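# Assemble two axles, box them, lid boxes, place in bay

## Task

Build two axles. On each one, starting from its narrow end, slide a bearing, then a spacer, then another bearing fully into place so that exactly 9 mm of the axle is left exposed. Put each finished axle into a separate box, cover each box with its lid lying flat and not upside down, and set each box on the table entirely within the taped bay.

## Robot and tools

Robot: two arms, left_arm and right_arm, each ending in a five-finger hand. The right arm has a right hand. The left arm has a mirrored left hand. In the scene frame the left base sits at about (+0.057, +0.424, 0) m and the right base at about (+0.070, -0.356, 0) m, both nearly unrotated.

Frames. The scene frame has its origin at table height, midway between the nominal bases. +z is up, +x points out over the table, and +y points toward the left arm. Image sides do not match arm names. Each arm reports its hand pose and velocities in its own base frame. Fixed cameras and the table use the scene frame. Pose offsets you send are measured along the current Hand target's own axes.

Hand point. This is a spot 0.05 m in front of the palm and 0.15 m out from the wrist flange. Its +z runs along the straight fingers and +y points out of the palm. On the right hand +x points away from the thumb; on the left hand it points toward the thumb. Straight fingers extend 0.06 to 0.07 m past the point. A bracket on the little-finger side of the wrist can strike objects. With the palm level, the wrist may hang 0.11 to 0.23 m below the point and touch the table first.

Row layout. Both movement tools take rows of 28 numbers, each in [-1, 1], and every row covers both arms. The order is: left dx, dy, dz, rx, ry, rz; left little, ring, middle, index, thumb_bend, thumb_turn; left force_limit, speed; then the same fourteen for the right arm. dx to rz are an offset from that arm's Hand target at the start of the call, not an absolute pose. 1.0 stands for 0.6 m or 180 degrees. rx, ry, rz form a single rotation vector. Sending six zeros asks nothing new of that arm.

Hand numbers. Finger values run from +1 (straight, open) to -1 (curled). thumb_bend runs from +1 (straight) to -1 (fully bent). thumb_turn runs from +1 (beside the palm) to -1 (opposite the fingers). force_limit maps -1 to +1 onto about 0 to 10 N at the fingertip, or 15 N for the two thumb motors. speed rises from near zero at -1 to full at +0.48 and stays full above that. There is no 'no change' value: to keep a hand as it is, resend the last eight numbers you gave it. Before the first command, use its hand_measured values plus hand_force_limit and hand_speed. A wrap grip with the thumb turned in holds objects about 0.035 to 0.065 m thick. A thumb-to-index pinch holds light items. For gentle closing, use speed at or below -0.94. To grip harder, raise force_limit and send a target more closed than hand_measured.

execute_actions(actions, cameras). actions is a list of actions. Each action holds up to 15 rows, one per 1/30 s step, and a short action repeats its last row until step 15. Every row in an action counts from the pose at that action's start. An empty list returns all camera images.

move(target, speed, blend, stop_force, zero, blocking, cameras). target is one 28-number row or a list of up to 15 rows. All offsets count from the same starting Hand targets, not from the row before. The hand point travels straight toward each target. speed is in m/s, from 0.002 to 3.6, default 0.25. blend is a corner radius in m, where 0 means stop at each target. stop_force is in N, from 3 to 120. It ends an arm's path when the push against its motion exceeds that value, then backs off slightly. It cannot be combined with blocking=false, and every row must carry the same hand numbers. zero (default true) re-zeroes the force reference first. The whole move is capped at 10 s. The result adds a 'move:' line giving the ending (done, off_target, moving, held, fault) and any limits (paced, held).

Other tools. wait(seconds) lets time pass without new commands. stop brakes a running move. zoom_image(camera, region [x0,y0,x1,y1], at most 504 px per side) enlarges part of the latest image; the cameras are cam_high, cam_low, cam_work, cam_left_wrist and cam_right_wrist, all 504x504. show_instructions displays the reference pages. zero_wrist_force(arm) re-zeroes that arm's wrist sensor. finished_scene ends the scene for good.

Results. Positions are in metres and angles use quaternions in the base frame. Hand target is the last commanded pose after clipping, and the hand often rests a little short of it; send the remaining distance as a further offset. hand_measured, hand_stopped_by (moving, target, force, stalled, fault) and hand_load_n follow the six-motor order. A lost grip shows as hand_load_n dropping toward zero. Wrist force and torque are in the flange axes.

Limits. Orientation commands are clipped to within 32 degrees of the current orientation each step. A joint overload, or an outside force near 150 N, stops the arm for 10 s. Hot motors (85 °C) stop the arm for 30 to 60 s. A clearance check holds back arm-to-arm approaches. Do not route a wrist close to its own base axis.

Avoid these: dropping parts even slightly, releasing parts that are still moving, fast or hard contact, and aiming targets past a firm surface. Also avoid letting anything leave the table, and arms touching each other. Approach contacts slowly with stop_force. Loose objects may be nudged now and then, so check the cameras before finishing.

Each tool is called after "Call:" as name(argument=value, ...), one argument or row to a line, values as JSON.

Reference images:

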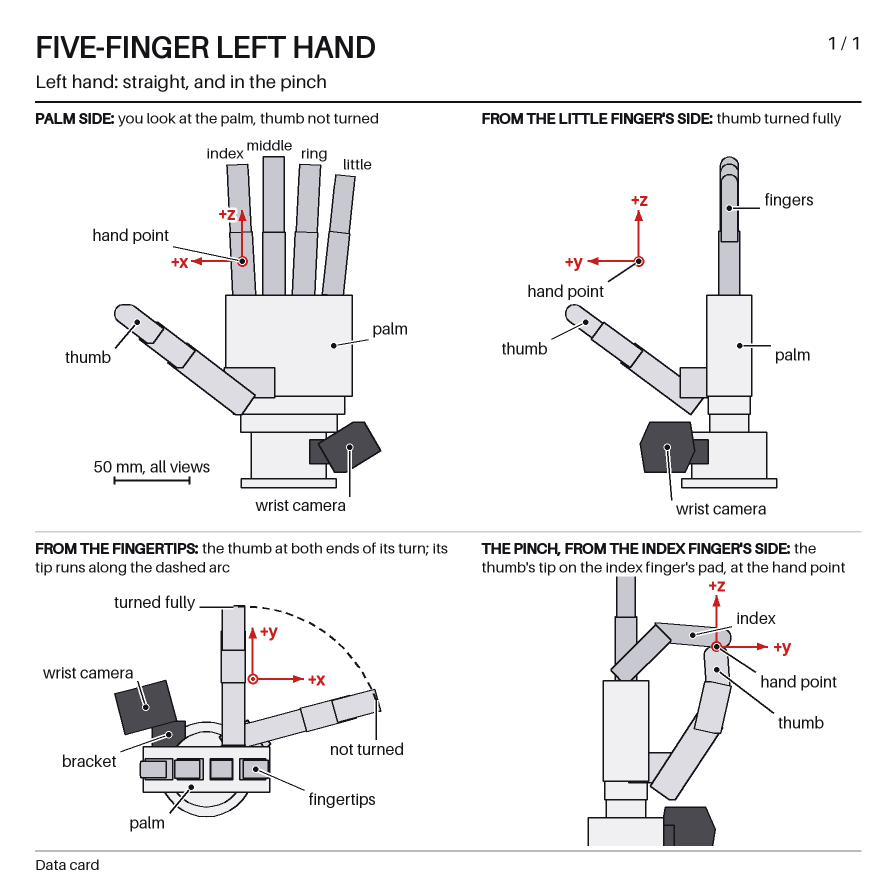

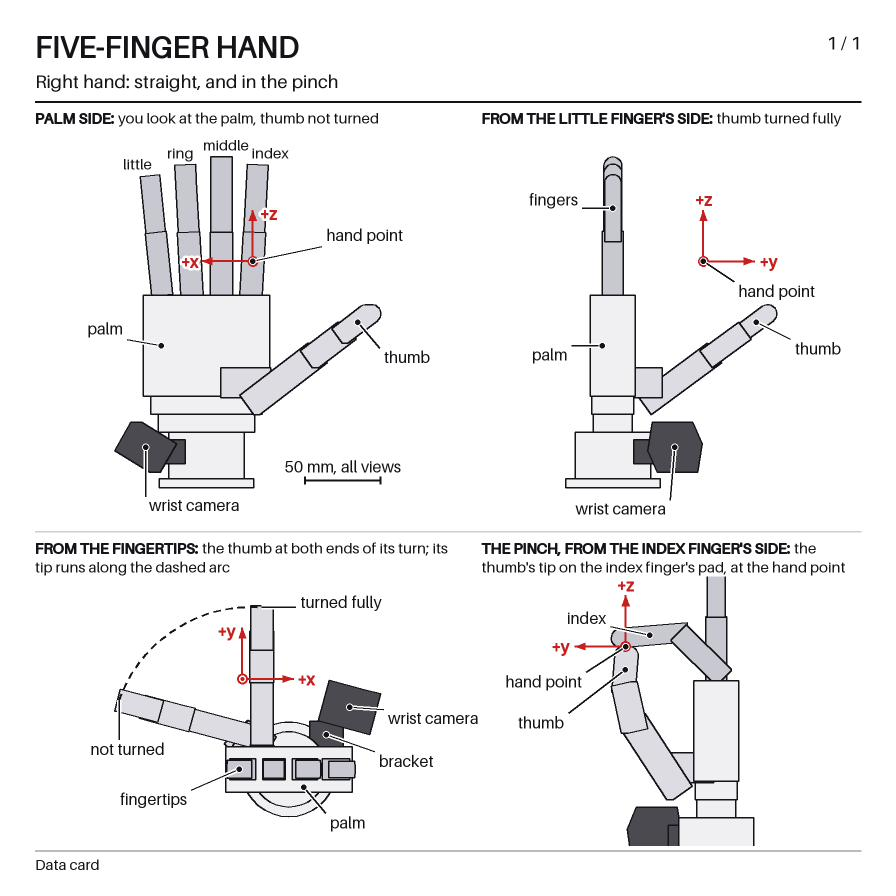

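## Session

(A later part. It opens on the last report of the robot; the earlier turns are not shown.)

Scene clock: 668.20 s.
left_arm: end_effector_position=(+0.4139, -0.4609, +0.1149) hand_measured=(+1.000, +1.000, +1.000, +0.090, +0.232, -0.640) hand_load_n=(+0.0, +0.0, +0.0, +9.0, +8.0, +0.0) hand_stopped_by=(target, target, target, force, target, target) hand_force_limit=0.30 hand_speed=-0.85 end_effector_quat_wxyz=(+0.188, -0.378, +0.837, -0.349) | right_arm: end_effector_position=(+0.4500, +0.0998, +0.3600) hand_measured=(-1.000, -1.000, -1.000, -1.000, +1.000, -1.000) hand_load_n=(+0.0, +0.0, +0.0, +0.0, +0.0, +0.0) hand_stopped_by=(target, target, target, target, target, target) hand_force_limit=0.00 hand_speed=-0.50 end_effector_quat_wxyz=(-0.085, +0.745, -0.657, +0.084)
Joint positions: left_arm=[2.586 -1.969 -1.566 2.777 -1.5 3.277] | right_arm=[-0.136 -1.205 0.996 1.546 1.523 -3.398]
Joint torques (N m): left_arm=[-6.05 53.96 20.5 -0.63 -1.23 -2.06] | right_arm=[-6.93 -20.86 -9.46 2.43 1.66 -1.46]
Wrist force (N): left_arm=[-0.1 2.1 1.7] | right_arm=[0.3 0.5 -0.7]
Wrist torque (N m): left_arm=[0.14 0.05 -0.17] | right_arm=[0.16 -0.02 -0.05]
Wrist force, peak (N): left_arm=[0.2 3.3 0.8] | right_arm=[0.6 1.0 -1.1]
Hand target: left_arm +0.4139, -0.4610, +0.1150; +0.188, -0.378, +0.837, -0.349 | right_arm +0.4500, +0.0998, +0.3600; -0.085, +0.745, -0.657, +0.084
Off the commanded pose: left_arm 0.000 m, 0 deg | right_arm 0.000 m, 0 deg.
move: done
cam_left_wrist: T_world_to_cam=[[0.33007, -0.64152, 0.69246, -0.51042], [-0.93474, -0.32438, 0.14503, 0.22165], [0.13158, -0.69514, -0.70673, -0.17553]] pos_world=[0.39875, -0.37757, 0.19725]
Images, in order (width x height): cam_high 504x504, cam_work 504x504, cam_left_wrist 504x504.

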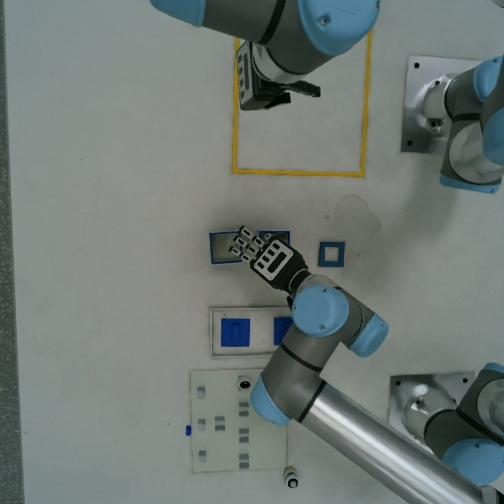

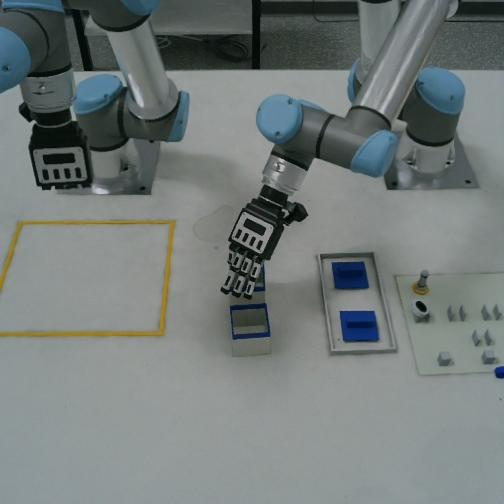

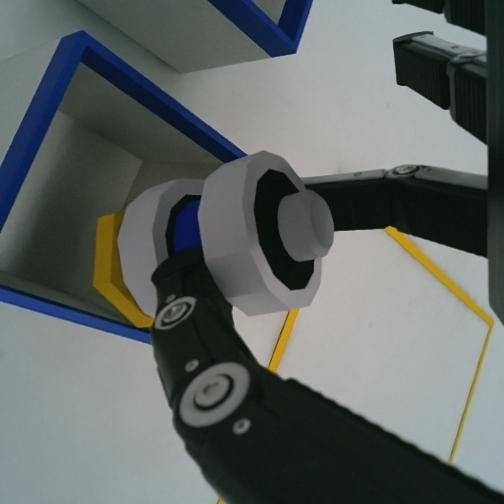

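Call:
move(
  target=[-0.1182,-0.0996,0.0971,-0.0011,-0.0161,-0.0153,1,1,1,-0.15,0.23,-0.64,0.3,-0.85,0,0,0,0,0,0,-1,-1,-1,-1,1,-1,0,-0.5],
  speed=0.15,
  cameras=["cam_left_wrist","cam_high","cam_work"],
)

Call:
zoom_image(
  camera="cam_work",
  region=[200, 210, 300, 360],
)

Call:
zoom_image(
  camera="cam_left_wrist",
  region=[0, 0, 300, 400],
)

Scene clock: 671.37 s.
left_arm: end_effector_position=(+0.5231, -0.4606, +0.1219) hand_measured=(+1.000, +1.000, +1.000, +0.090, +0.232, -0.640) hand_load_n=(+0.0, +0.0, +0.0, +9.0, +8.0, +0.0) hand_stopped_by=(target, target, target, force, target, target) hand_force_limit=0.30 hand_speed=-0.85 end_effector_quat_wxyz=(+0.200, -0.407, +0.823, -0.342) | right_arm: end_effector_position=(+0.4500, +0.0998, +0.3600) hand_measured=(-1.000, -1.000, -1.000, -1.000, +1.000, -1.000) hand_load_n=(+0.0, +0.0, +0.0, +0.5, +0.0, +0.0) hand_stopped_by=(target, target, target, target, target, target) hand_force_limit=0.00 hand_speed=-0.50 end_effector_quat_wxyz=(-0.085, +0.745, -0.657, +0.084)
Joint positions: left_arm=[2.675 -2.144 -1.277 2.663 -1.486 3.29] | right_arm=[-0.136 -1.205 0.996 1.546 1.523 -3.398]
Joint torques (N m): left_arm=[-6.69 58.04 25.13 1.95 -1.21 0.64] | right_arm=[-6.6 -21.7 -10.24 2.37 1.52 -1.3]
Wrist force (N): left_arm=[0.2 2.1 1.7] | right_arm=[0.5 0.5 -0.9]
Wrist torque (N m): left_arm=[0.14 0.01 -0.25] | right_arm=[0.18 -0.05 -0.04]
Wrist force, peak (N): left_arm=[1.1 3.4 1.0] | right_arm=[0.7 0.7 -1.1]
Hand target: left_arm +0.5232, -0.4607, +0.1220; +0.200, -0.407, +0.823, -0.343 | right_arm +0.4500, +0.0998, +0.3600; -0.085, +0.745, -0.657, +0.084
Off the commanded pose: left_arm 0.000 m, 0 deg | right_arm 0.000 m, 0 deg.
move: done
cam_left_wrist: T_world_to_cam=[[0.37421, -0.61687, 0.69242, -0.5629], [-0.90979, -0.38879, 0.14532, 0.28012], [0.17957, -0.68434, -0.70671, -0.20491]] pos_world=[0.50228, -0.37855, 0.20425]
Images, in order (width x height): cam_high 504x504, cam_work 504x504, cam_left_wrist 504x504.

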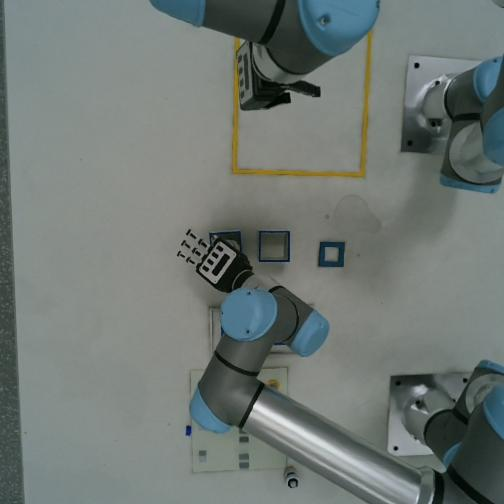

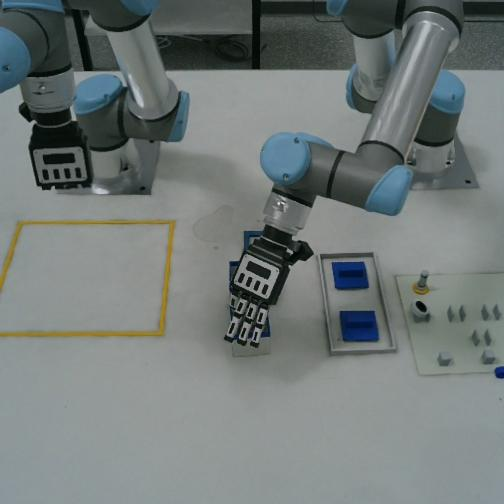

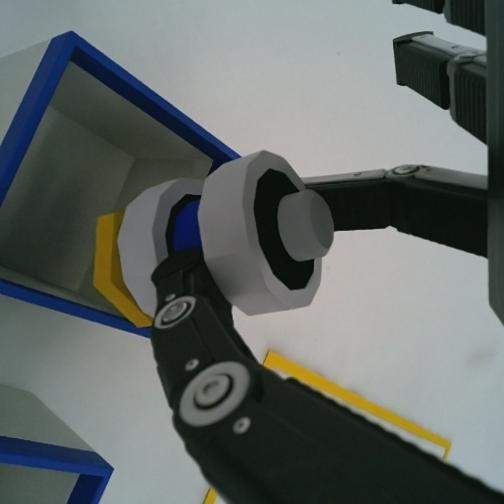

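Scaled by 3.360 from the camera's image (finer frame: 720x720).

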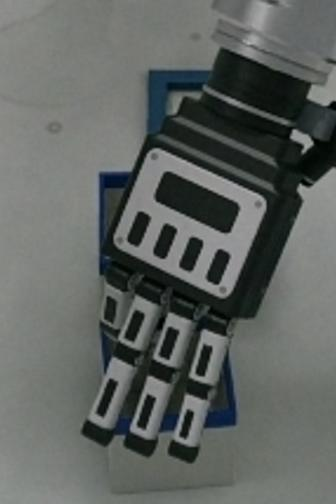

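Scaled by 1.260 from the camera's image (finer frame: 720x720).

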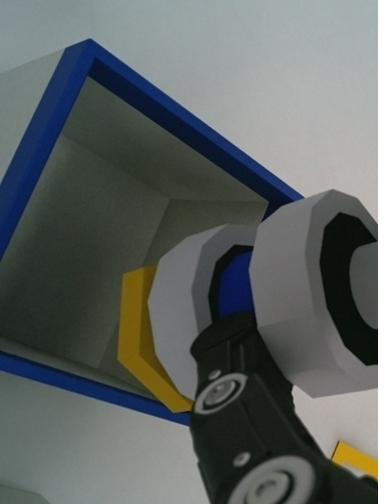

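Call:
move(
  target=[0.0037,0.0735,0.0777,0,0,0,1,1,1,-0.15,0.23,-0.64,0.3,-0.85,0,0,0,0,0,0,-1,-1,-1,-1,1,-1,0,-0.5],
  speed=0.04,
  stop_force=6,
  cameras=["cam_left_wrist","cam_work","cam_low"],
)

Call:
zoom_image(
  camera="cam_left_wrist",
  region=[0, 0, 400, 450],
)

Call:
zoom_image(
  camera="cam_low",
  region=[200, 180, 320, 310],
)

Scene clock: 675.00 s.
left_arm: end_effector_position=(+0.5266, -0.4620, +0.0595) hand_measured=(+1.000, +1.000, +1.000, +0.090, +0.232, -0.640) hand_load_n=(+0.0, +0.0, -0.5, +9.0, +7.5, +0.0) hand_stopped_by=(target, target, target, force, target, target) hand_force_limit=0.30 hand_speed=-0.85 end_effector_quat_wxyz=(+0.200, -0.407, +0.823, -0.343) | right_arm: end_effector_position=(+0.4500, +0.0998, +0.3600) hand_measured=(-1.000, -1.000, -1.000, -1.000, +1.000, -1.000) hand_load_n=(+0.0, +0.0, +0.0, +0.0, +0.0, +0.0) hand_stopped_by=(target, target, target, target, target, target) hand_force_limit=0.00 hand_speed=-0.50 end_effector_quat_wxyz=(-0.085, +0.745, -0.657, +0.084)
Joint positions: left_arm=[2.676 -2.204 -1.348 2.793 -1.485 3.291] | right_arm=[-0.136 -1.205 0.996 1.546 1.523 -3.398]
Joint torques (N m): left_arm=[0.52 61.59 25.63 1.35 -1.25 1.7] | right_arm=[-7.05 -20.91 -9.91 2.36 1.5 -1.37]
Wrist force (N): left_arm=[-0.8 0.3 -1.0] | right_arm=[0.4 0.7 -1.1]
Wrist torque (N m): left_arm=[0.11 0.12 -0.28] | right_arm=[0.21 -0.03 -0.05]
Wrist force, peak (N): left_arm=[-1.5 -11.8 -16.9] | right_arm=[0.5 0.9 -1.3]
Hand target: left_arm +0.5266, -0.4620, +0.0595; +0.200, -0.407, +0.823, -0.343 (not the last commanded pose) | right_arm +0.4500, +0.0998, +0.3600; -0.085, +0.745, -0.657, +0.084
Off the commanded pose: left_arm 0.002 m, 0 deg | right_arm 0.000 m, 0 deg.
move: contact (left_arm)
cam_left_wrist: T_world_to_cam=[[0.37404, -0.61676, 0.69261, -0.52166], [-0.90984, -0.38872, 0.1452, 0.29184], [0.17968, -0.68447, -0.70655, -0.25064]] pos_world=[0.50568, -0.37985, 0.14184]
Images, in order (width x height): cam_low 504x504, cam_work 504x504, cam_left_wrist 504x504.

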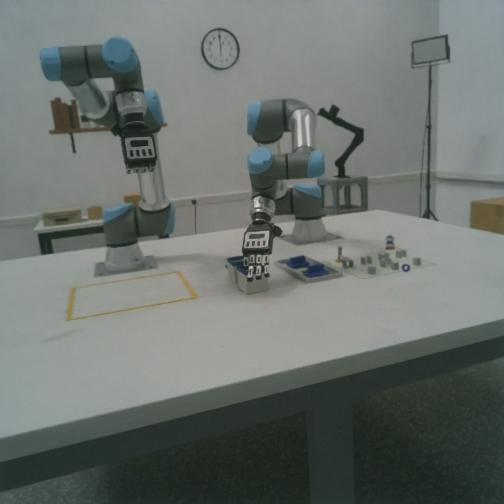

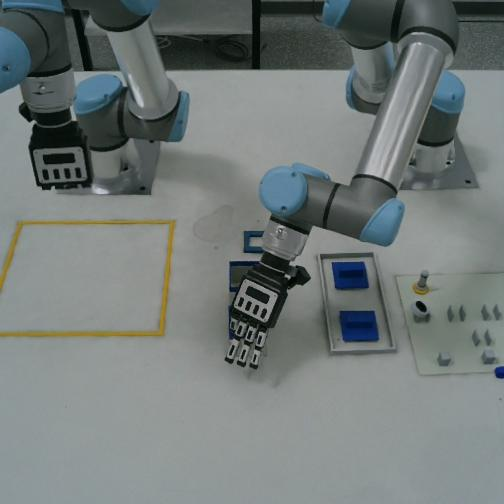

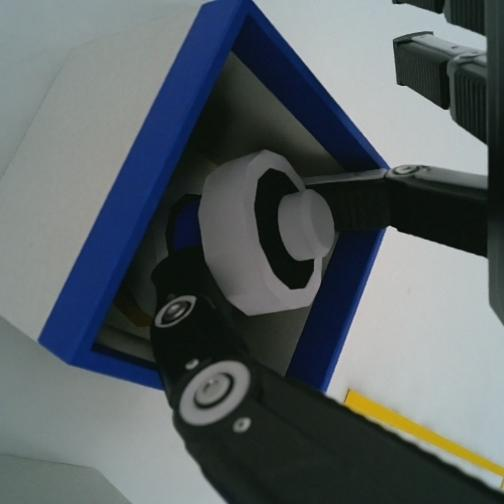

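Scaled by 1.120 from the camera's image (finer frame: 720x720).

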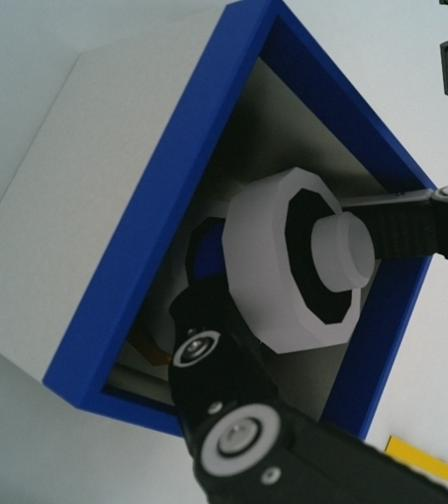

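Scaled by 3.877 from the camera's image (finer frame: 720x720).

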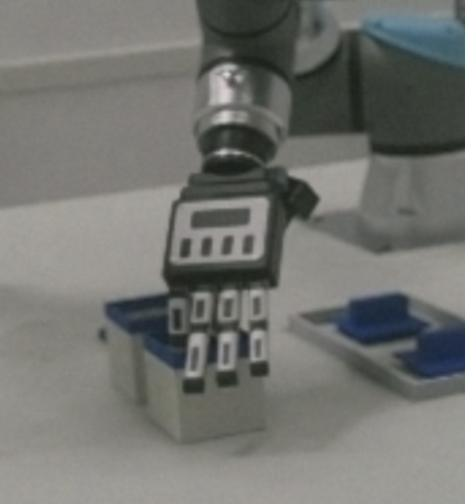

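Call:
execute_actions(
  actions=[
    [[0.0002,0.0031,-0.0033,0,0,0,1,1,1,0.24,0.23,-0.64,0.3,-0.5,0,0,0,0,0,0,-1,-1,-1,-1,1,-1,0,-0.5]],
  ],
  cameras=["cam_left_wrist","cam_work"],
)

Call:
zoom_image(
  camera="cam_left_wrist",
  region=[0, 0, 400, 450],
)

Scene clock: 678.83 s.
left_arm: end_effector_position=(+0.5244, -0.4605, +0.0595) hand_measured=(+1.000, +1.000, +1.000, +0.240, +0.230, -0.640) hand_load_n=(+0.0, +0.0, +0.0, +0.0, +0.0, +0.0) hand_stopped_by=(target, target, target, target, target, target) hand_force_limit=0.30 hand_speed=-0.50 end_effector_quat_wxyz=(+0.200, -0.407, +0.823, -0.343) | right_arm: end_effector_position=(+0.4500, +0.0998, +0.3600) hand_measured=(-1.000, -1.000, -1.000, -1.000, +1.000, -1.000) hand_load_n=(+0.5, +0.0, +0.0, +0.0, +0.0, +0.0) hand_stopped_by=(target, target, target, target, target, target) hand_force_limit=0.00 hand_speed=-0.50 end_effector_quat_wxyz=(-0.085, +0.745, -0.657, +0.084)
Joint positions: left_arm=[2.676 -2.198 -1.358 2.798 -1.485 3.291] | right_arm=[-0.136 -1.205 0.996 1.546 1.523 -3.398]
Joint torques (N m): left_arm=[8.62 34.23 25.08 -3.5 1.58 2.24] | right_arm=[-6.15 -21.57 -11.42 2.41 1.48 -1.45]
Wrist force (N): left_arm=[-0.2 0.1 0.2] | right_arm=[0.3 0.7 -0.6]
Wrist torque (N m): left_arm=[0.11 0.04 -0.25] | right_arm=[0.19 -0.04 -0.05]
Wrist force, peak (N): left_arm=[-0.5 2.1 0.3] | right_arm=[0.8 0.8 -1.0]
Hand target: left_arm +0.5244, -0.4605, +0.0595; +0.200, -0.407, +0.823, -0.343 | right_arm +0.4500, +0.0998, +0.3600; -0.085, +0.745, -0.657, +0.084
Off the commanded pose: left_arm 0.000 m, 0 deg | right_arm 0.000 m, 0 deg.
cam_left_wrist: T_world_to_cam=[[0.37404, -0.61676, 0.69261, -0.51988], [-0.90984, -0.38872, 0.1452, 0.29033], [0.17968, -0.68447, -0.70655, -0.2492]] pos_world=[0.50338, -0.37835, 0.14184]
Images, in order (width x height): cam_work 504x504, cam_left_wrist 504x504.

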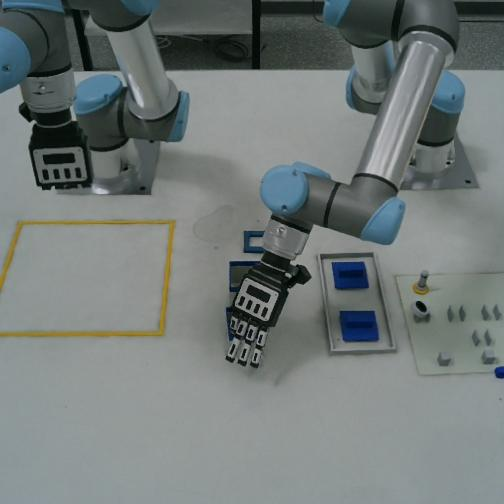

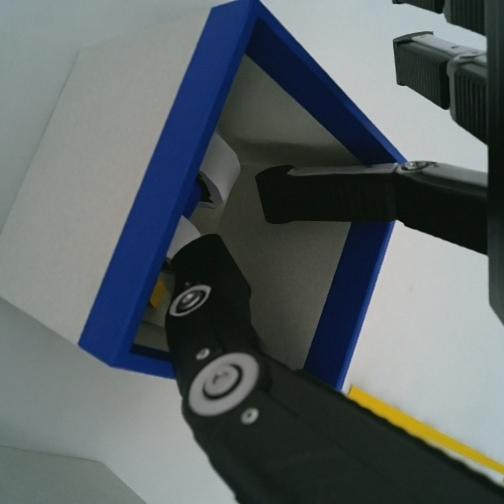

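Scaled by 1.120 from the camera's image (finer frame: 720x720).

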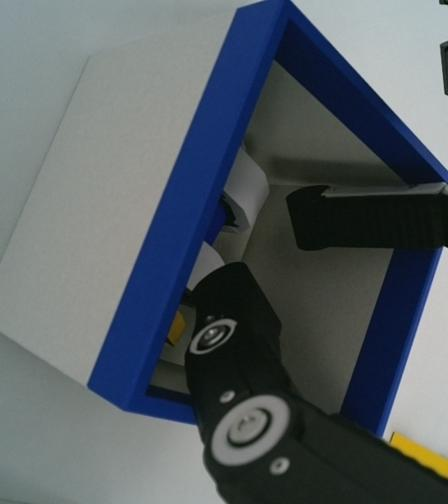

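Call:
move(
  target=[-0.0077,-0.1089,-0.1031,0,0,0,1,1,1,0.35,0.23,-0.64,0.3,-0.5,0,0,0,0,0,0,-1,-1,-1,-1,1,-1,0,-0.5],
  speed=0.2,
  cameras=["cam_left_wrist","cam_high"],
)

Call:
zoom_image(
  camera="cam_left_wrist",
  region=[0, 0, 300, 400],
)

Call:
zoom_image(
  camera="cam_high",
  region=[170, 200, 320, 350],
)

Scene clock: 680.00 s.
left_arm: end_effector_position=(+0.5243, -0.4603, +0.1496) hand_measured=(+1.000, +1.000, +1.000, +0.350, +0.230, -0.640) hand_load_n=(+0.0, +0.0, +0.0, +0.0, +0.0, +0.0) hand_stopped_by=(target, target, target, target, target, target) hand_force_limit=0.30 hand_speed=-0.50 end_effector_quat_wxyz=(+0.200, -0.407, +0.823, -0.343) | right_arm: end_effector_position=(+0.4500, +0.0998, +0.3600) hand_measured=(-1.000, -1.000, -1.000, -1.000, +1.000, -1.000) hand_load_n=(+0.0, +0.0, +0.0, +0.0, +0.0, +0.0) hand_stopped_by=(target, target, target, target, target, target) hand_force_limit=0.00 hand_speed=-0.50 end_effector_quat_wxyz=(-0.085, +0.745, -0.657, +0.084)
Joint positions: left_arm=[2.676 -2.129 -1.229 2.6 -1.485 3.291] | right_arm=[-0.136 -1.205 0.996 1.546 1.523 -3.398]
Joint torques (N m): left_arm=[7.06 33.84 22.33 -0.91 -0.01 2.24] | right_arm=[-6.6 -22.23 -9.9 2.44 1.55 -1.39]
Wrist force (N): left_arm=[0.0 0.2 0.4] | right_arm=[0.6 0.8 -0.6]
Wrist torque (N m): left_arm=[0.08 0.02 -0.23] | right_arm=[0.22 -0.08 -0.02]
Wrist force, peak (N): left_arm=[-0.4 2.3 1.7] | right_arm=[0.7 0.9 -1.1]
Hand target: left_arm +0.5243, -0.4603, +0.1496; +0.200, -0.407, +0.823, -0.343 | right_arm +0.4500, +0.0998, +0.3600; -0.085, +0.745, -0.657, +0.084
Off the commanded pose: left_arm 0.000 m, 0 deg | right_arm 0.000 m, 0 deg.
move: done
cam_left_wrist: T_world_to_cam=[[0.37394, -0.61667, 0.69273, -0.58211], [-0.90986, -0.3887, 0.14513, 0.27736], [0.17977, -0.68456, -0.70644, -0.18551]] pos_world=[0.50338, -0.37815, 0.23194]
Images, in order (width x height): cam_high 504x504, cam_left_wrist 504x504.

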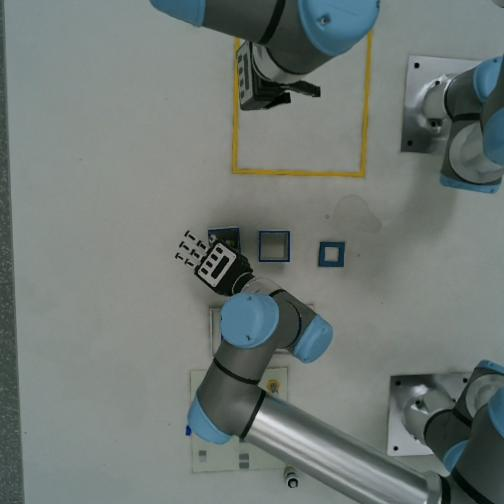

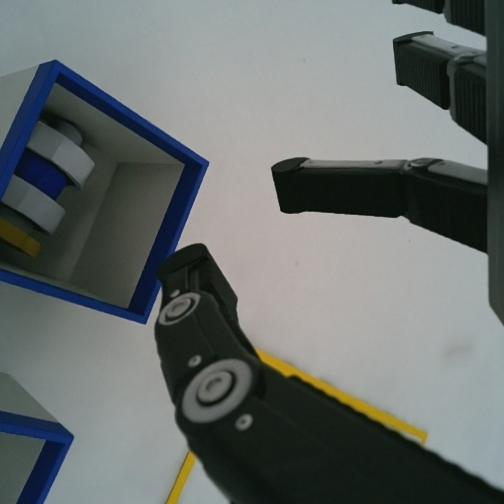

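Scaled by 1.260 from the camera's image (finer frame: 720x720).

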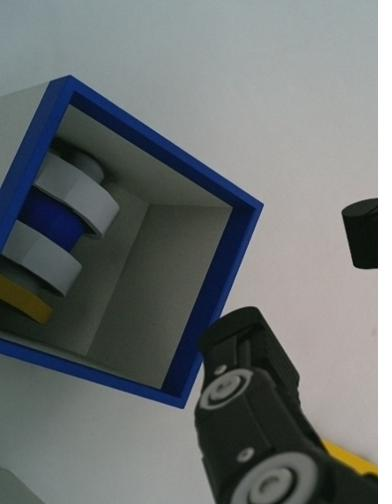

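Scaled by 3.360 from the camera's image (finer frame: 720x720).

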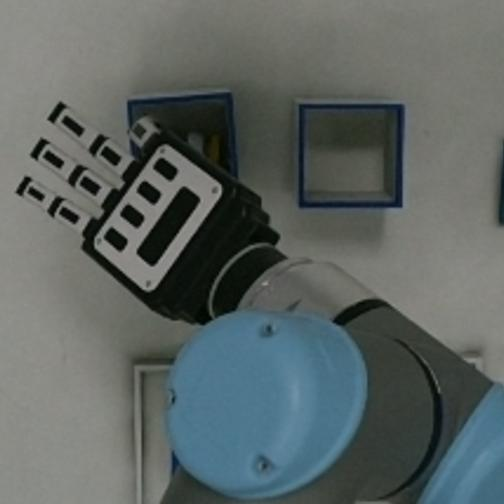

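Call:
move(
  target=[-0.6370,0.6413,-0.5218,0.0964,-0.1694,-0.1064,-1,-1,-1,0.4,0.23,-0.64,0.0,-0.3,0,0,0,0,0,0,-1,-1,-1,-1,1,-1,0,-0.5],
  speed=0.35,
  cameras=["cam_left_wrist","cam_high"],
)

Call:
zoom_image(
  camera="cam_high",
  region=[170, 200, 320, 350],
)

Scene clock: 682.90 s.
left_arm: end_effector_position=(+0.3539, +0.1405, +0.1037) hand_measured=(-1.000, -1.000, -1.000, +0.400, +0.230, -0.640) hand_load_n=(+0.0, +0.5, +0.0, -0.5, +0.0, +0.0) hand_stopped_by=(target, target, target, target, target, target) hand_force_limit=0.00 hand_speed=-0.30 end_effector_quat_wxyz=(-0.407, +0.577, -0.604, +0.371) | right_arm: end_effector_position=(+0.4500, +0.0998, +0.3600) hand_measured=(-1.000, -1.000, -1.000, -1.000, +1.000, -1.000) hand_load_n=(+0.0, +0.0, +0.5, +0.0, +0.0, -0.5) hand_stopped_by=(target, target, target, target, target, target) hand_force_limit=0.00 hand_speed=-0.50 end_effector_quat_wxyz=(-0.085, +0.745, -0.657, +0.084)
Joint positions: left_arm=[4.625 -1.621 -2.401 2.703 -0.42 4.506] | right_arm=[-0.136 -1.205 0.996 1.546 1.523 -3.398]
Joint torques (N m): left_arm=[6.19 17.76 6.28 -0.57 0.17 0.94] | right_arm=[-6.01 -22.89 -10.09 2.69 1.51 -1.33]
Wrist force (N): left_arm=[0.0 0.5 0.1] | right_arm=[0.6 0.6 -0.7]
Wrist torque (N m): left_arm=[0.15 0.00 -0.05] | right_arm=[0.18 -0.07 -0.04]
Wrist force, peak (N): left_arm=[-2.3 1.4 -0.5] | right_arm=[0.5 0.8 -1.1]
Hand target: left_arm +0.3539, +0.1405, +0.1037; -0.407, +0.577, -0.604, +0.371 | right_arm +0.4500, +0.0998, +0.3600; -0.085, +0.745, -0.657, +0.084
Off the commanded pose: left_arm 0.000 m, 0 deg | right_arm 0.000 m, 0 deg.
move: done
cam_left_wrist: T_world_to_cam=[[0.38261, -0.29997, 0.87386, -0.1824], [-0.54232, -0.83866, -0.05044, 0.3159], [0.74799, -0.45461, -0.48356, -0.0326]] pos_world=[0.26549, 0.1954, 0.15956]
Images, in order (width x height): cam_high 504x504, cam_left_wrist 504x504.

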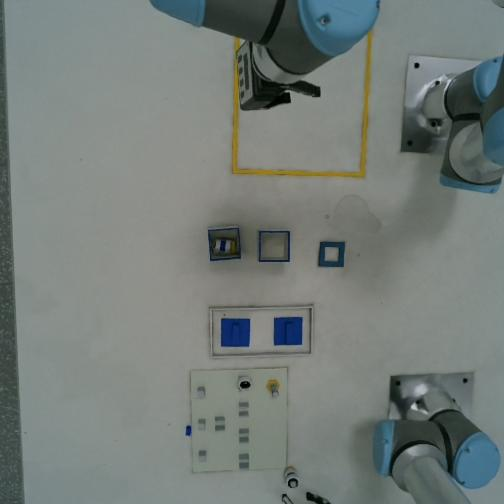

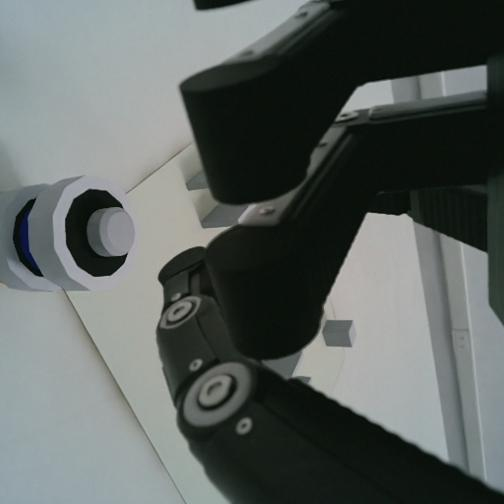

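Scaled by 3.360 from the camera's image (finer frame: 720x720).

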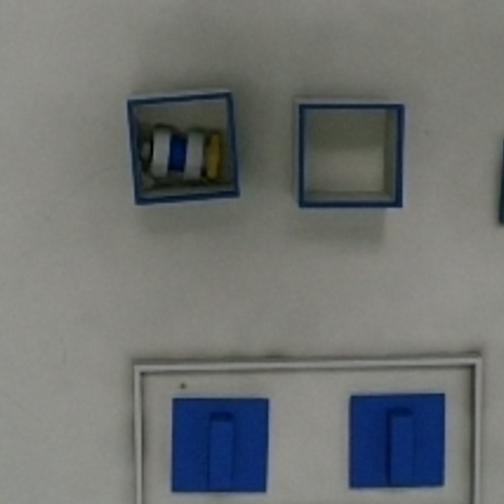

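Call:
move(
  target=[
    [0.0068,0.1027,0.0442,0,0,0,-1,-1,-1,0.4,0.23,-0.64,0.0,-0.3,0,0,0,0,0,0,-1,-1,-1,-1,1,-1,0,-0.5],
    [0.0068,0.0957,0.0604,0,0,0,-1,-1,-1,0.4,0.23,-0.64,0.0,-0.3,0,0,0,0,0,0,-1,-1,-1,-1,1,-1,0,-0.5],
    [0.0068,0.0957,0.0604,0,0,0,-1,-1,-1,-0.15,0.23,-0.64,0.3,-0.85,0,0,0,0,0,0,-1,-1,-1,-1,1,-1,0,-0.5],
  ],
  speed=[0.12,0.04,0.04],
  cameras=["cam_left_wrist"],
)

Call:
zoom_image(
  camera="cam_left_wrist",
  region=[70, 110, 370, 350],
)

Scene clock: 685.63 s.
left_arm: end_effector_position=(+0.3645, +0.1407, +0.0365) hand_measured=(-1.000, -1.000, -1.000, +0.138, +0.230, -0.640) hand_load_n=(+0.0, +0.0, +0.0, +1.5, +2.5, +0.0) hand_stopped_by=(target, target, target, force, target, target) hand_force_limit=0.30 hand_speed=-0.85 end_effector_quat_wxyz=(-0.407, +0.577, -0.604, +0.371) | right_arm: end_effector_position=(+0.4500, +0.0998, +0.3600) hand_measured=(-1.000, -1.000, -1.000, -1.000, +1.000, -1.000) hand_load_n=(+0.0, +0.0, +0.0, +0.5, +0.0, +0.0) hand_stopped_by=(target, target, target, target, target, target) hand_force_limit=0.00 hand_speed=-0.50 end_effector_quat_wxyz=(-0.085, +0.745, -0.657, +0.084)
Joint positions: left_arm=[4.567 -1.797 -2.435 3.035 -0.438 4.373] | right_arm=[-0.136 -1.205 0.996 1.546 1.523 -3.398]
Joint torques (N m): left_arm=[7.02 6.57 -0.16 -4.02 2.74 -1.67] | right_arm=[-6.26 -21.81 -10.3 2.46 1.44 -1.17]
Wrist force (N): left_arm=[0.2 2.1 0.6] | right_arm=[0.5 0.5 -0.8]
Wrist torque (N m): left_arm=[0.19 0.00 -0.25] | right_arm=[0.18 -0.05 -0.05]
Wrist force, peak (N): left_arm=[0.2 2.1 1.2] | right_arm=[0.5 0.7 -1.1]
Hand target: left_arm +0.3645, +0.1407, +0.0365; -0.407, +0.577, -0.604, +0.371 | right_arm +0.4500, +0.0998, +0.3600; -0.085, +0.745, -0.657, +0.084
Off the commanded pose: left_arm 0.000 m, 0 deg | right_arm 0.000 m, 0 deg.
move: done
cam_left_wrist: T_world_to_cam=[[0.38261, -0.29997, 0.87386, -0.12768], [-0.54232, -0.83866, -0.05044, 0.31843], [0.74799, -0.45461, -0.48356, -0.07293]] pos_world=[0.27609, 0.1956, 0.09236]

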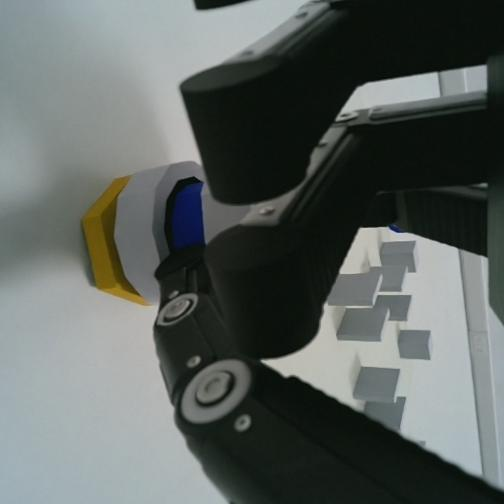

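Scaled by 1.680 from the camera's image (finer frame: 720x720).

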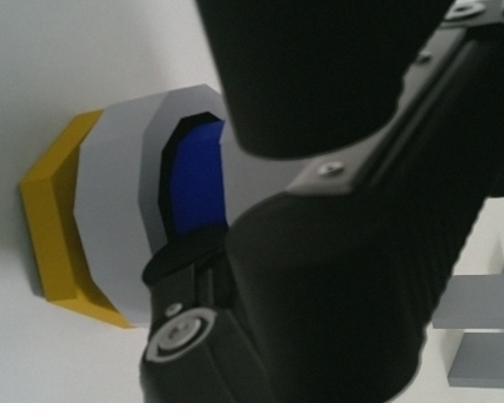

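Call:
move(
  target=[
    [0,0,0,0,0,0,-1,-1,-1,-0.16,0.23,-0.64,0.45,-0.85,0,0,0,0,0,0,-1,-1,-1,-1,1,-1,0,-0.5],
    [-0.0010,-0.0153,-0.0066,0,0,0,-1,-1,-1,-0.16,0.23,-0.64,0.45,-0.85,0,0,0,0,0,0,-1,-1,-1,-1,1,-1,0,-0.5],
  ],
  speed=0.04,
  cameras=["cam_left_wrist"],
)

Call:
zoom_image(
  camera="cam_left_wrist",
  region=[70, 110, 370, 350],
)

Scene clock: 686.90 s.
left_arm: end_effector_position=(+0.3645, +0.1407, +0.0466) hand_measured=(-1.000, -1.000, -1.000, +0.086, +0.232, -0.640) hand_load_n=(+0.0, +0.0, +0.0, +8.0, +8.0, +0.0) hand_stopped_by=(target, target, target, force, target, target) hand_force_limit=0.45 hand_speed=-0.85 end_effector_quat_wxyz=(-0.407, +0.577, -0.604, +0.371) | right_arm: end_effector_position=(+0.4500, +0.0998, +0.3600) hand_measured=(-1.000, -1.000, -1.000, -1.000, +1.000, -1.000) hand_load_n=(+0.0, +0.0, +0.0, +0.0, +0.0, +0.0) hand_stopped_by=(target, target, target, target, target, target) hand_force_limit=0.00 hand_speed=-0.50 end_effector_quat_wxyz=(-0.085, +0.745, -0.657, +0.084)
Joint positions: left_arm=[4.567 -1.765 -2.429 2.997 -0.438 4.373] | right_arm=[-0.136 -1.205 0.996 1.546 1.523 -3.398]
Joint torques (N m): left_arm=[6.11 4.42 1.52 0.32 0.98 2.16] | right_arm=[-6.54 -21.25 -9.62 2.5 1.27 -1.34]
Wrist force (N): left_arm=[0.0 3.1 0.9] | right_arm=[0.3 0.6 -0.5]
Wrist torque (N m): left_arm=[0.28 0.03 -0.28] | right_arm=[0.18 -0.03 -0.05]
Wrist force, peak (N): left_arm=[0.2 3.9 1.2] | right_arm=[0.5 0.6 -1.3]
Hand target: left_arm +0.3645, +0.1406, +0.0466; -0.407, +0.577, -0.604, +0.371 | right_arm +0.4500, +0.0998, +0.3600; -0.085, +0.745, -0.657, +0.084
Off the commanded pose: left_arm 0.000 m, 0 deg | right_arm 0.000 m, 0 deg.
move: done
cam_left_wrist: T_world_to_cam=[[0.38252, -0.3003, 0.87378, -0.1364], [-0.54239, -0.83859, -0.05076, 0.31898], [0.74799, -0.45451, -0.48366, -0.06806]] pos_world=[0.27609, 0.1956, 0.10246]

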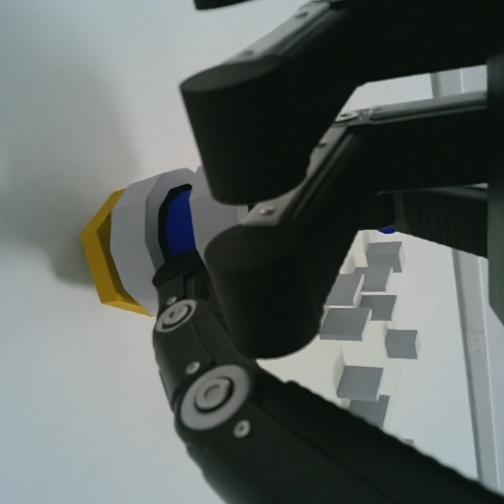

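Scaled by 1.680 from the camera's image (finer frame: 720x720).

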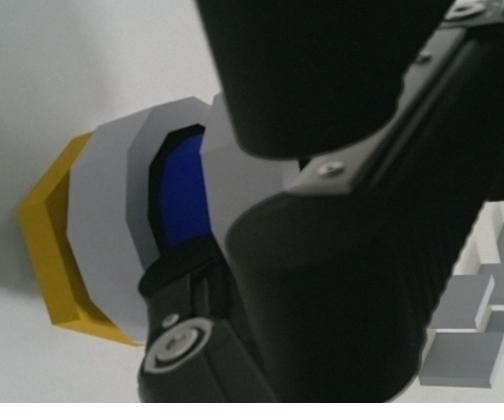

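Call:
move(
  target=[
    [-0.0092,-0.1376,-0.0593,0,0,0,-1,-1,-1,-0.16,0.23,-0.64,0.45,-0.85,0,0,0,0,0,0,-1,-1,-1,-1,1,-1,0,-0.5],
    [0.9910,-0.1955,0.0110,-0.0702,0.2161,0.1281,-1,-1,-1,-0.16,0.23,-0.64,0.45,-0.85,0,0,0,0,0,0,-1,-1,-1,-1,1,-1,0,-0.5],
  ],
  speed=[0.15,0.25],
  cameras=["cam_left_wrist"],
)

Call:
zoom_image(
  camera="cam_left_wrist",
  region=[0, 0, 300, 400],
)

Scene clock: 692.40 s.
left_arm: end_effector_position=(+0.4149, -0.4595, +0.1139) hand_measured=(-1.000, -1.000, -1.000, +0.086, +0.232, -0.640) hand_load_n=(+0.0, +0.5, +0.0, +8.5, +7.5, +0.0) hand_stopped_by=(target, target, target, force, target, target) hand_force_limit=0.45 hand_speed=-0.85 end_effector_quat_wxyz=(+0.184, -0.333, +0.840, -0.386) | right_arm: end_effector_position=(+0.4500, +0.0998, +0.3600) hand_measured=(-1.000, -1.000, -1.000, -1.000, +1.000, -1.000) hand_load_n=(+0.5, +0.0, +0.0, +0.0, +0.0, +0.0) hand_stopped_by=(target, target, target, target, target, target) hand_force_limit=0.00 hand_speed=-0.50 end_effector_quat_wxyz=(-0.085, +0.745, -0.657, +0.084)
Joint positions: left_arm=[2.625 -1.935 -1.635 2.87 -1.392 3.359] | right_arm=[-0.136 -1.205 0.996 1.546 1.523 -3.398]
Joint torques (N m): left_arm=[-5.01 36.05 26.22 1.47 1.7 2.22] | right_arm=[-6.18 -22.98 -10.36 2.56 1.38 -1.23]
Wrist force (N): left_arm=[0.0 2.2 1.8] | right_arm=[0.7 0.5 -0.8]
Wrist torque (N m): left_arm=[0.15 0.05 -0.12] | right_arm=[0.18 -0.08 -0.03]
Wrist force, peak (N): left_arm=[0.4 4.7 1.7] | right_arm=[0.5 0.8 -1.1]
Hand target: left_arm +0.4149, -0.4596, +0.1139; +0.184, -0.332, +0.840, -0.386 | right_arm +0.4500, +0.0998, +0.3600; -0.085, +0.745, -0.657, +0.084
Off the commanded pose: left_arm 0.000 m, 0 deg | right_arm 0.000 m, 0 deg.
move: done
cam_left_wrist: T_world_to_cam=[[0.2314, -0.63668, 0.73559, -0.47082], [-0.96778, -0.2278, 0.10728, 0.28554], [0.09926, -0.73671, -0.66888, -0.18544]] pos_world=[0.4037, -0.37133, 0.19166]

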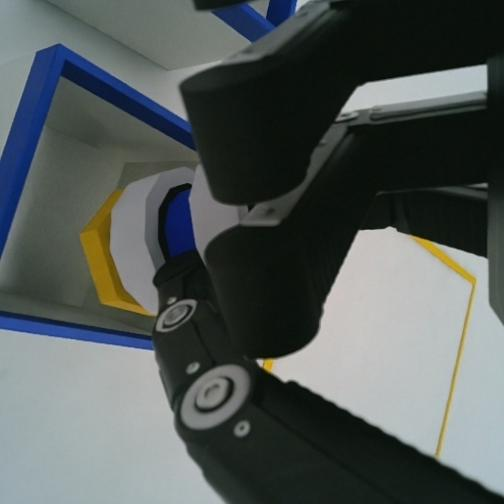

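Scaled by 1.260 from the camera's image (finer frame: 720x720).

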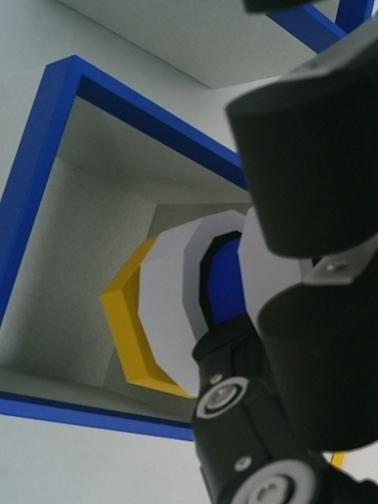

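Call:
move(
  target=[
    [0.0008,0.0585,0.0544,0,0,0,-1,-1,-1,-0.16,0.23,-0.64,0.45,-0.85,0,0,0,0,0,0,-1,-1,-1,-1,1,-1,0,-0.5],
    [0.0015,0.0694,0.0633,0,0,0,-1,-1,-1,-0.16,0.23,-0.64,0.45,-0.85,0,0,0,0,0,0,-1,-1,-1,-1,1,-1,0,-0.5],
  ],
  speed=[0.1,0.02],
  stop_force=6,
  cameras=["cam_left_wrist"],
)

Scene clock: 695.03 s.
left_arm: end_effector_position=(+0.4184, -0.4602, +0.0577) hand_measured=(-1.000, -1.000, -1.000, +0.086, +0.232, -0.640) hand_load_n=(+0.0, +0.0, +0.0, +8.0, +7.5, +0.0) hand_stopped_by=(target, target, target, force, target, target) hand_force_limit=0.45 hand_speed=-0.85 end_effector_quat_wxyz=(+0.184, -0.332, +0.840, -0.386) | right_arm: end_effector_position=(+0.4500, +0.0998, +0.3600) hand_measured=(-1.000, -1.000, -1.000, -1.000, +1.000, -1.000) hand_load_n=(+0.0, +0.0, +0.0, +0.0, +0.0, +0.0) hand_stopped_by=(target, target, target, target, target, target) hand_force_limit=0.00 hand_speed=-0.50 end_effector_quat_wxyz=(-0.085, +0.745, -0.657, +0.084)
Joint positions: left_arm=[2.628 -2.004 -1.696 2.999 -1.39 3.361] | right_arm=[-0.136 -1.205 0.996 1.546 1.523 -3.398]
Joint torques (N m): left_arm=[8.59 54.15 25.23 -3.01 1.86 1.56] | right_arm=[-6.73 -22.67 -10.24 2.32 1.37 -1.15]
Wrist force (N): left_arm=[-0.4 2.3 1.5] | right_arm=[0.5 0.9 -0.9]
Wrist torque (N m): left_arm=[0.18 0.09 -0.28] | right_arm=[0.24 -0.05 -0.03]
Wrist force, peak (N): left_arm=[-0.3 3.2 2.1] | right_arm=[0.6 0.8 -1.2]
Hand target: left_arm +0.4184, -0.4602, +0.0577; +0.184, -0.332, +0.840, -0.386 | right_arm +0.4500, +0.0998, +0.3600; -0.085, +0.745, -0.657, +0.084
Off the commanded pose: left_arm 0.000 m, 0 deg | right_arm 0.000 m, 0 deg.
move: done
cam_left_wrist: T_world_to_cam=[[0.23128, -0.63673, 0.73559, -0.43073], [-0.96782, -0.22765, 0.10725, 0.29497], [0.09917, -0.73672, -0.66889, -0.22386]] pos_world=[0.4073, -0.37203, 0.13546]

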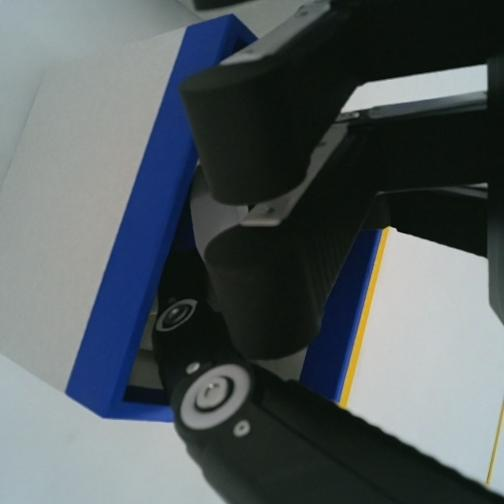

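Call:
move(
  target=[0.0011,0.0154,0.0126,0,0,0,-1,-1,-1,-0.16,0.23,-0.64,0.45,-0.85,0,0,0,0,0,0,-1,-1,-1,-1,1,-1,0,-0.5],
  speed=0.02,
  stop_force=5,
  cameras=["cam_left_wrist"],
)

Scene clock: 696.50 s.
left_arm: end_effector_position=(+0.4185, -0.4602, +0.0545) hand_measured=(-1.000, -1.000, -1.000, +0.086, +0.232, -0.640) hand_load_n=(+0.0, +0.5, +0.0, +8.0, +7.0, +0.5) hand_stopped_by=(target, target, target, force, target, target) hand_force_limit=0.45 hand_speed=-0.85 end_effector_quat_wxyz=(+0.184, -0.332, +0.840, -0.386) | right_arm: end_effector_position=(+0.4500, +0.0998, +0.3600) hand_measured=(-1.000, -1.000, -1.000, -1.000, +1.000, -1.000) hand_load_n=(+0.0, +0.0, +0.0, +0.0, +0.0, +0.0) hand_stopped_by=(target, target, target, target, target, target) hand_force_limit=0.00 hand_speed=-0.50 end_effector_quat_wxyz=(-0.085, +0.745, -0.657, +0.084)
Joint positions: left_arm=[2.628 -2.008 -1.699 3.007 -1.39 3.361] | right_arm=[-0.136 -1.205 0.996 1.546 1.523 -3.398]
Joint torques (N m): left_arm=[6.31 54.3 25.21 1.43 1.56 1.36] | right_arm=[-6.35 -23.37 -11.24 2.41 1.4 -1.07]
Wrist force (N): left_arm=[0.1 2.8 1.3] | right_arm=[0.4 0.6 -0.7]
Wrist torque (N m): left_arm=[0.27 0.02 -0.28] | right_arm=[0.19 -0.04 -0.05]
Wrist force, peak (N): left_arm=[-0.6 -5.1 -4.1] | right_arm=[0.6 1.2 -0.8]
Hand target: left_arm +0.4185, -0.4602, +0.0545; +0.184, -0.332, +0.840, -0.386 (not the last commanded pose) | right_arm +0.4500, +0.0998, +0.3600; -0.085, +0.745, -0.657, +0.084
Off the commanded pose: left_arm 0.009 m, 0 deg | right_arm 0.000 m, 0 deg.
move: contact (left_arm)
cam_left_wrist: T_world_to_cam=[[0.23109, -0.63658, 0.73578, -0.42826], [-0.96784, -0.22765, 0.10702, 0.29536], [0.09937, -0.73685, -0.66872, -0.22616]] pos_world=[0.4073, -0.37203, 0.13226]

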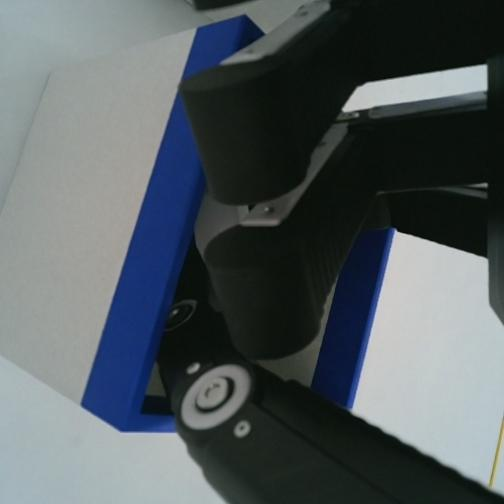

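Call:
execute_actions(
  actions=[
    [[-0.0003,-0.0039,-0.0032,0,0,0,-1,-1,-1,0.21,0.36,-0.64,0.3,-0.3,0,0,0,0,0,0,-1,-1,-1,-1,1,-1,0,-0.5]],
  ],
  cameras=["cam_left_wrist"],
)

Scene clock: 697.37 s.
left_arm: end_effector_position=(+0.4185, -0.4602, +0.0576) hand_measured=(-1.000, -1.000, -1.000, +0.210, +0.356, -0.640) hand_load_n=(+0.0, +0.0, +0.0, -3.5, -5.5, +0.5) hand_stopped_by=(target, target, target, target, target, target) hand_force_limit=0.30 hand_speed=-0.30 end_effector_quat_wxyz=(+0.184, -0.332, +0.840, -0.386) | right_arm: end_effector_position=(+0.4500, +0.0998, +0.3600) hand_measured=(-1.000, -1.000, -1.000, -1.000, +1.000, -1.000) hand_load_n=(+0.0, +0.0, +0.0, +0.0, +0.0, +0.0) hand_stopped_by=(target, target, target, target, target, target) hand_force_limit=0.00 hand_speed=-0.50 end_effector_quat_wxyz=(-0.085, +0.745, -0.657, +0.084)
Joint positions: left_arm=[2.628 -2.004 -1.696 3 -1.39 3.361] | right_arm=[-0.136 -1.205 0.996 1.546 1.523 -3.398]
Joint torques (N m): left_arm=[7.95 19.03 5.96 1.57 1.25 2.28] | right_arm=[-5.62 -21.79 -10.32 2.42 1.29 -1.16]
Wrist force (N): left_arm=[-1.1 -6.8 -5.0] | right_arm=[0.4 0.7 -0.7]
Wrist torque (N m): left_arm=[-0.22 0.07 -0.23] | right_arm=[0.19 -0.04 -0.04]
Wrist force, peak (N): left_arm=[-1.0 -7.4 -6.1] | right_arm=[0.8 0.7 -1.1]
Hand target: left_arm +0.4185, -0.4602, +0.0575; +0.184, -0.332, +0.840, -0.386 | right_arm +0.4500, +0.0998, +0.3600; -0.085, +0.745, -0.657, +0.084
Off the commanded pose: left_arm 0.000 m, 0 deg | right_arm 0.000 m, 0 deg.
cam_left_wrist: T_world_to_cam=[[0.23101, -0.63655, 0.73583, -0.43051], [-0.96786, -0.22759, 0.10698, 0.29506], [0.09936, -0.73689, -0.66867, -0.22411]] pos_world=[0.4073, -0.37203, 0.13536]

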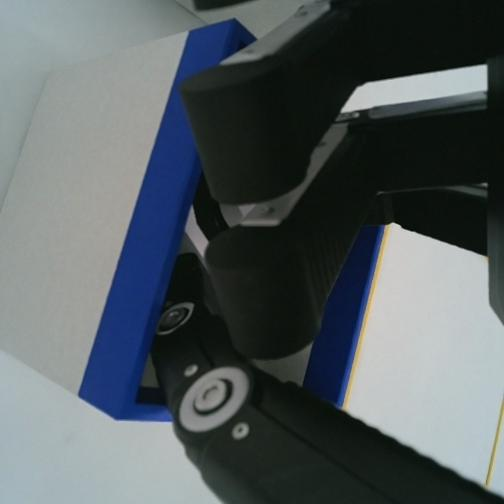

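Call:
move(
  target=[-0.0079,-0.1156,-0.0947,0,0,0,-1,-1,-1,0.21,0.32,-0.64,0.3,-0.3,0,0,0,0,0,0,-1,-1,-1,-1,1,-1,0,-0.5],
  speed=0.1,
  cameras=["cam_left_wrist","cam_high"],
)

Call:
zoom_image(
  camera="cam_high",
  region=[170, 200, 320, 350],
)

Scene clock: 698.83 s.
left_arm: end_effector_position=(+0.4185, -0.4603, +0.1474) hand_measured=(-1.000, -1.000, -1.000, +0.210, +0.320, -0.640) hand_load_n=(+0.0, +0.5, +0.0, +0.0, +0.0, +0.0) hand_stopped_by=(target, target, target, target, target, target) hand_force_limit=0.30 hand_speed=-0.30 end_effector_quat_wxyz=(+0.184, -0.332, +0.840, -0.386) | right_arm: end_effector_position=(+0.4500, +0.0998, +0.3600) hand_measured=(-1.000, -1.000, -1.000, -1.000, +1.000, -1.000) hand_load_n=(+0.0, +0.0, +0.0, +0.0, +0.0, +0.0) hand_stopped_by=(target, target, target, target, target, target) hand_force_limit=0.00 hand_speed=-0.50 end_effector_quat_wxyz=(-0.085, +0.745, -0.657, +0.084)
Joint positions: left_arm=[2.628 -1.912 -1.575 2.787 -1.39 3.361] | right_arm=[-0.136 -1.205 0.996 1.546 1.523 -3.398]
Joint torques (N m): left_arm=[-4.74 23.03 13.74 1.41 -1.11 0.62] | right_arm=[-5.96 -22.72 -9.86 2.4 1.26 -1.24]
Wrist force (N): left_arm=[-0.3 0.3 0.0] | right_arm=[0.5 0.7 -0.7]
Wrist torque (N m): left_arm=[0.13 0.05 -0.26] | right_arm=[0.20 -0.05 -0.04]
Wrist force, peak (N): left_arm=[-0.8 -8.0 -6.3] | right_arm=[0.5 0.9 -1.1]
Hand target: left_arm +0.4185, -0.4603, +0.1473; +0.184, -0.332, +0.840, -0.386 | right_arm +0.4500, +0.0998, +0.3600; -0.085, +0.745, -0.657, +0.084
Off the commanded pose: left_arm 0.000 m, 0 deg | right_arm 0.000 m, 0 deg.
move: done
cam_left_wrist: T_world_to_cam=[[0.23093, -0.63649, 0.7359, -0.49661], [-0.96787, -0.2276, 0.10687, 0.28545], [0.09947, -0.73694, -0.66861, -0.16421]] pos_world=[0.4073, -0.37213, 0.22516]
Images, in order (width x height): cam_high 504x504, cam_left_wrist 504x504.

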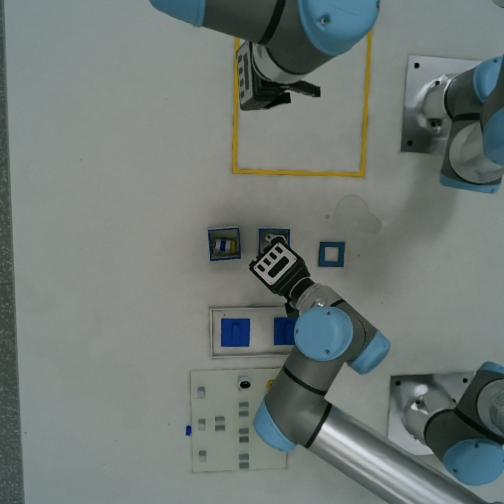

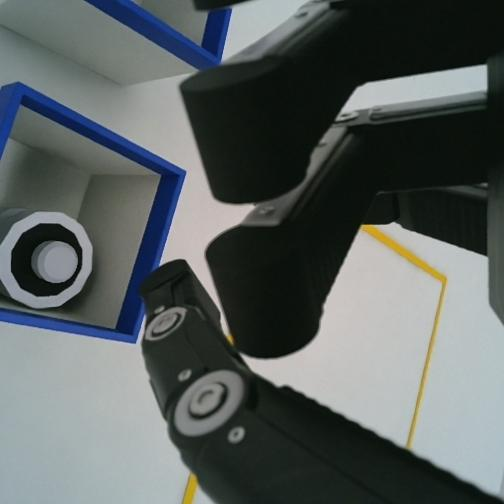

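Scaled by 3.360 from the camera's image (finer frame: 720x720).

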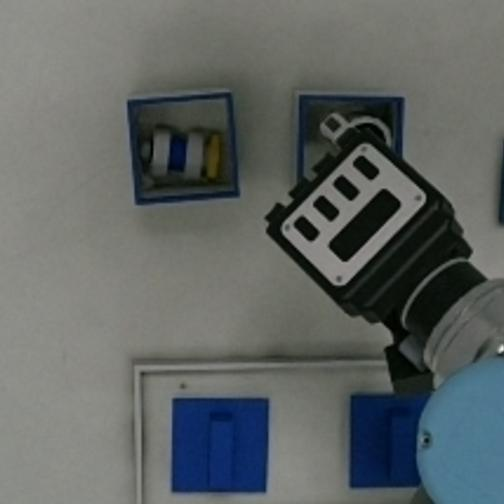

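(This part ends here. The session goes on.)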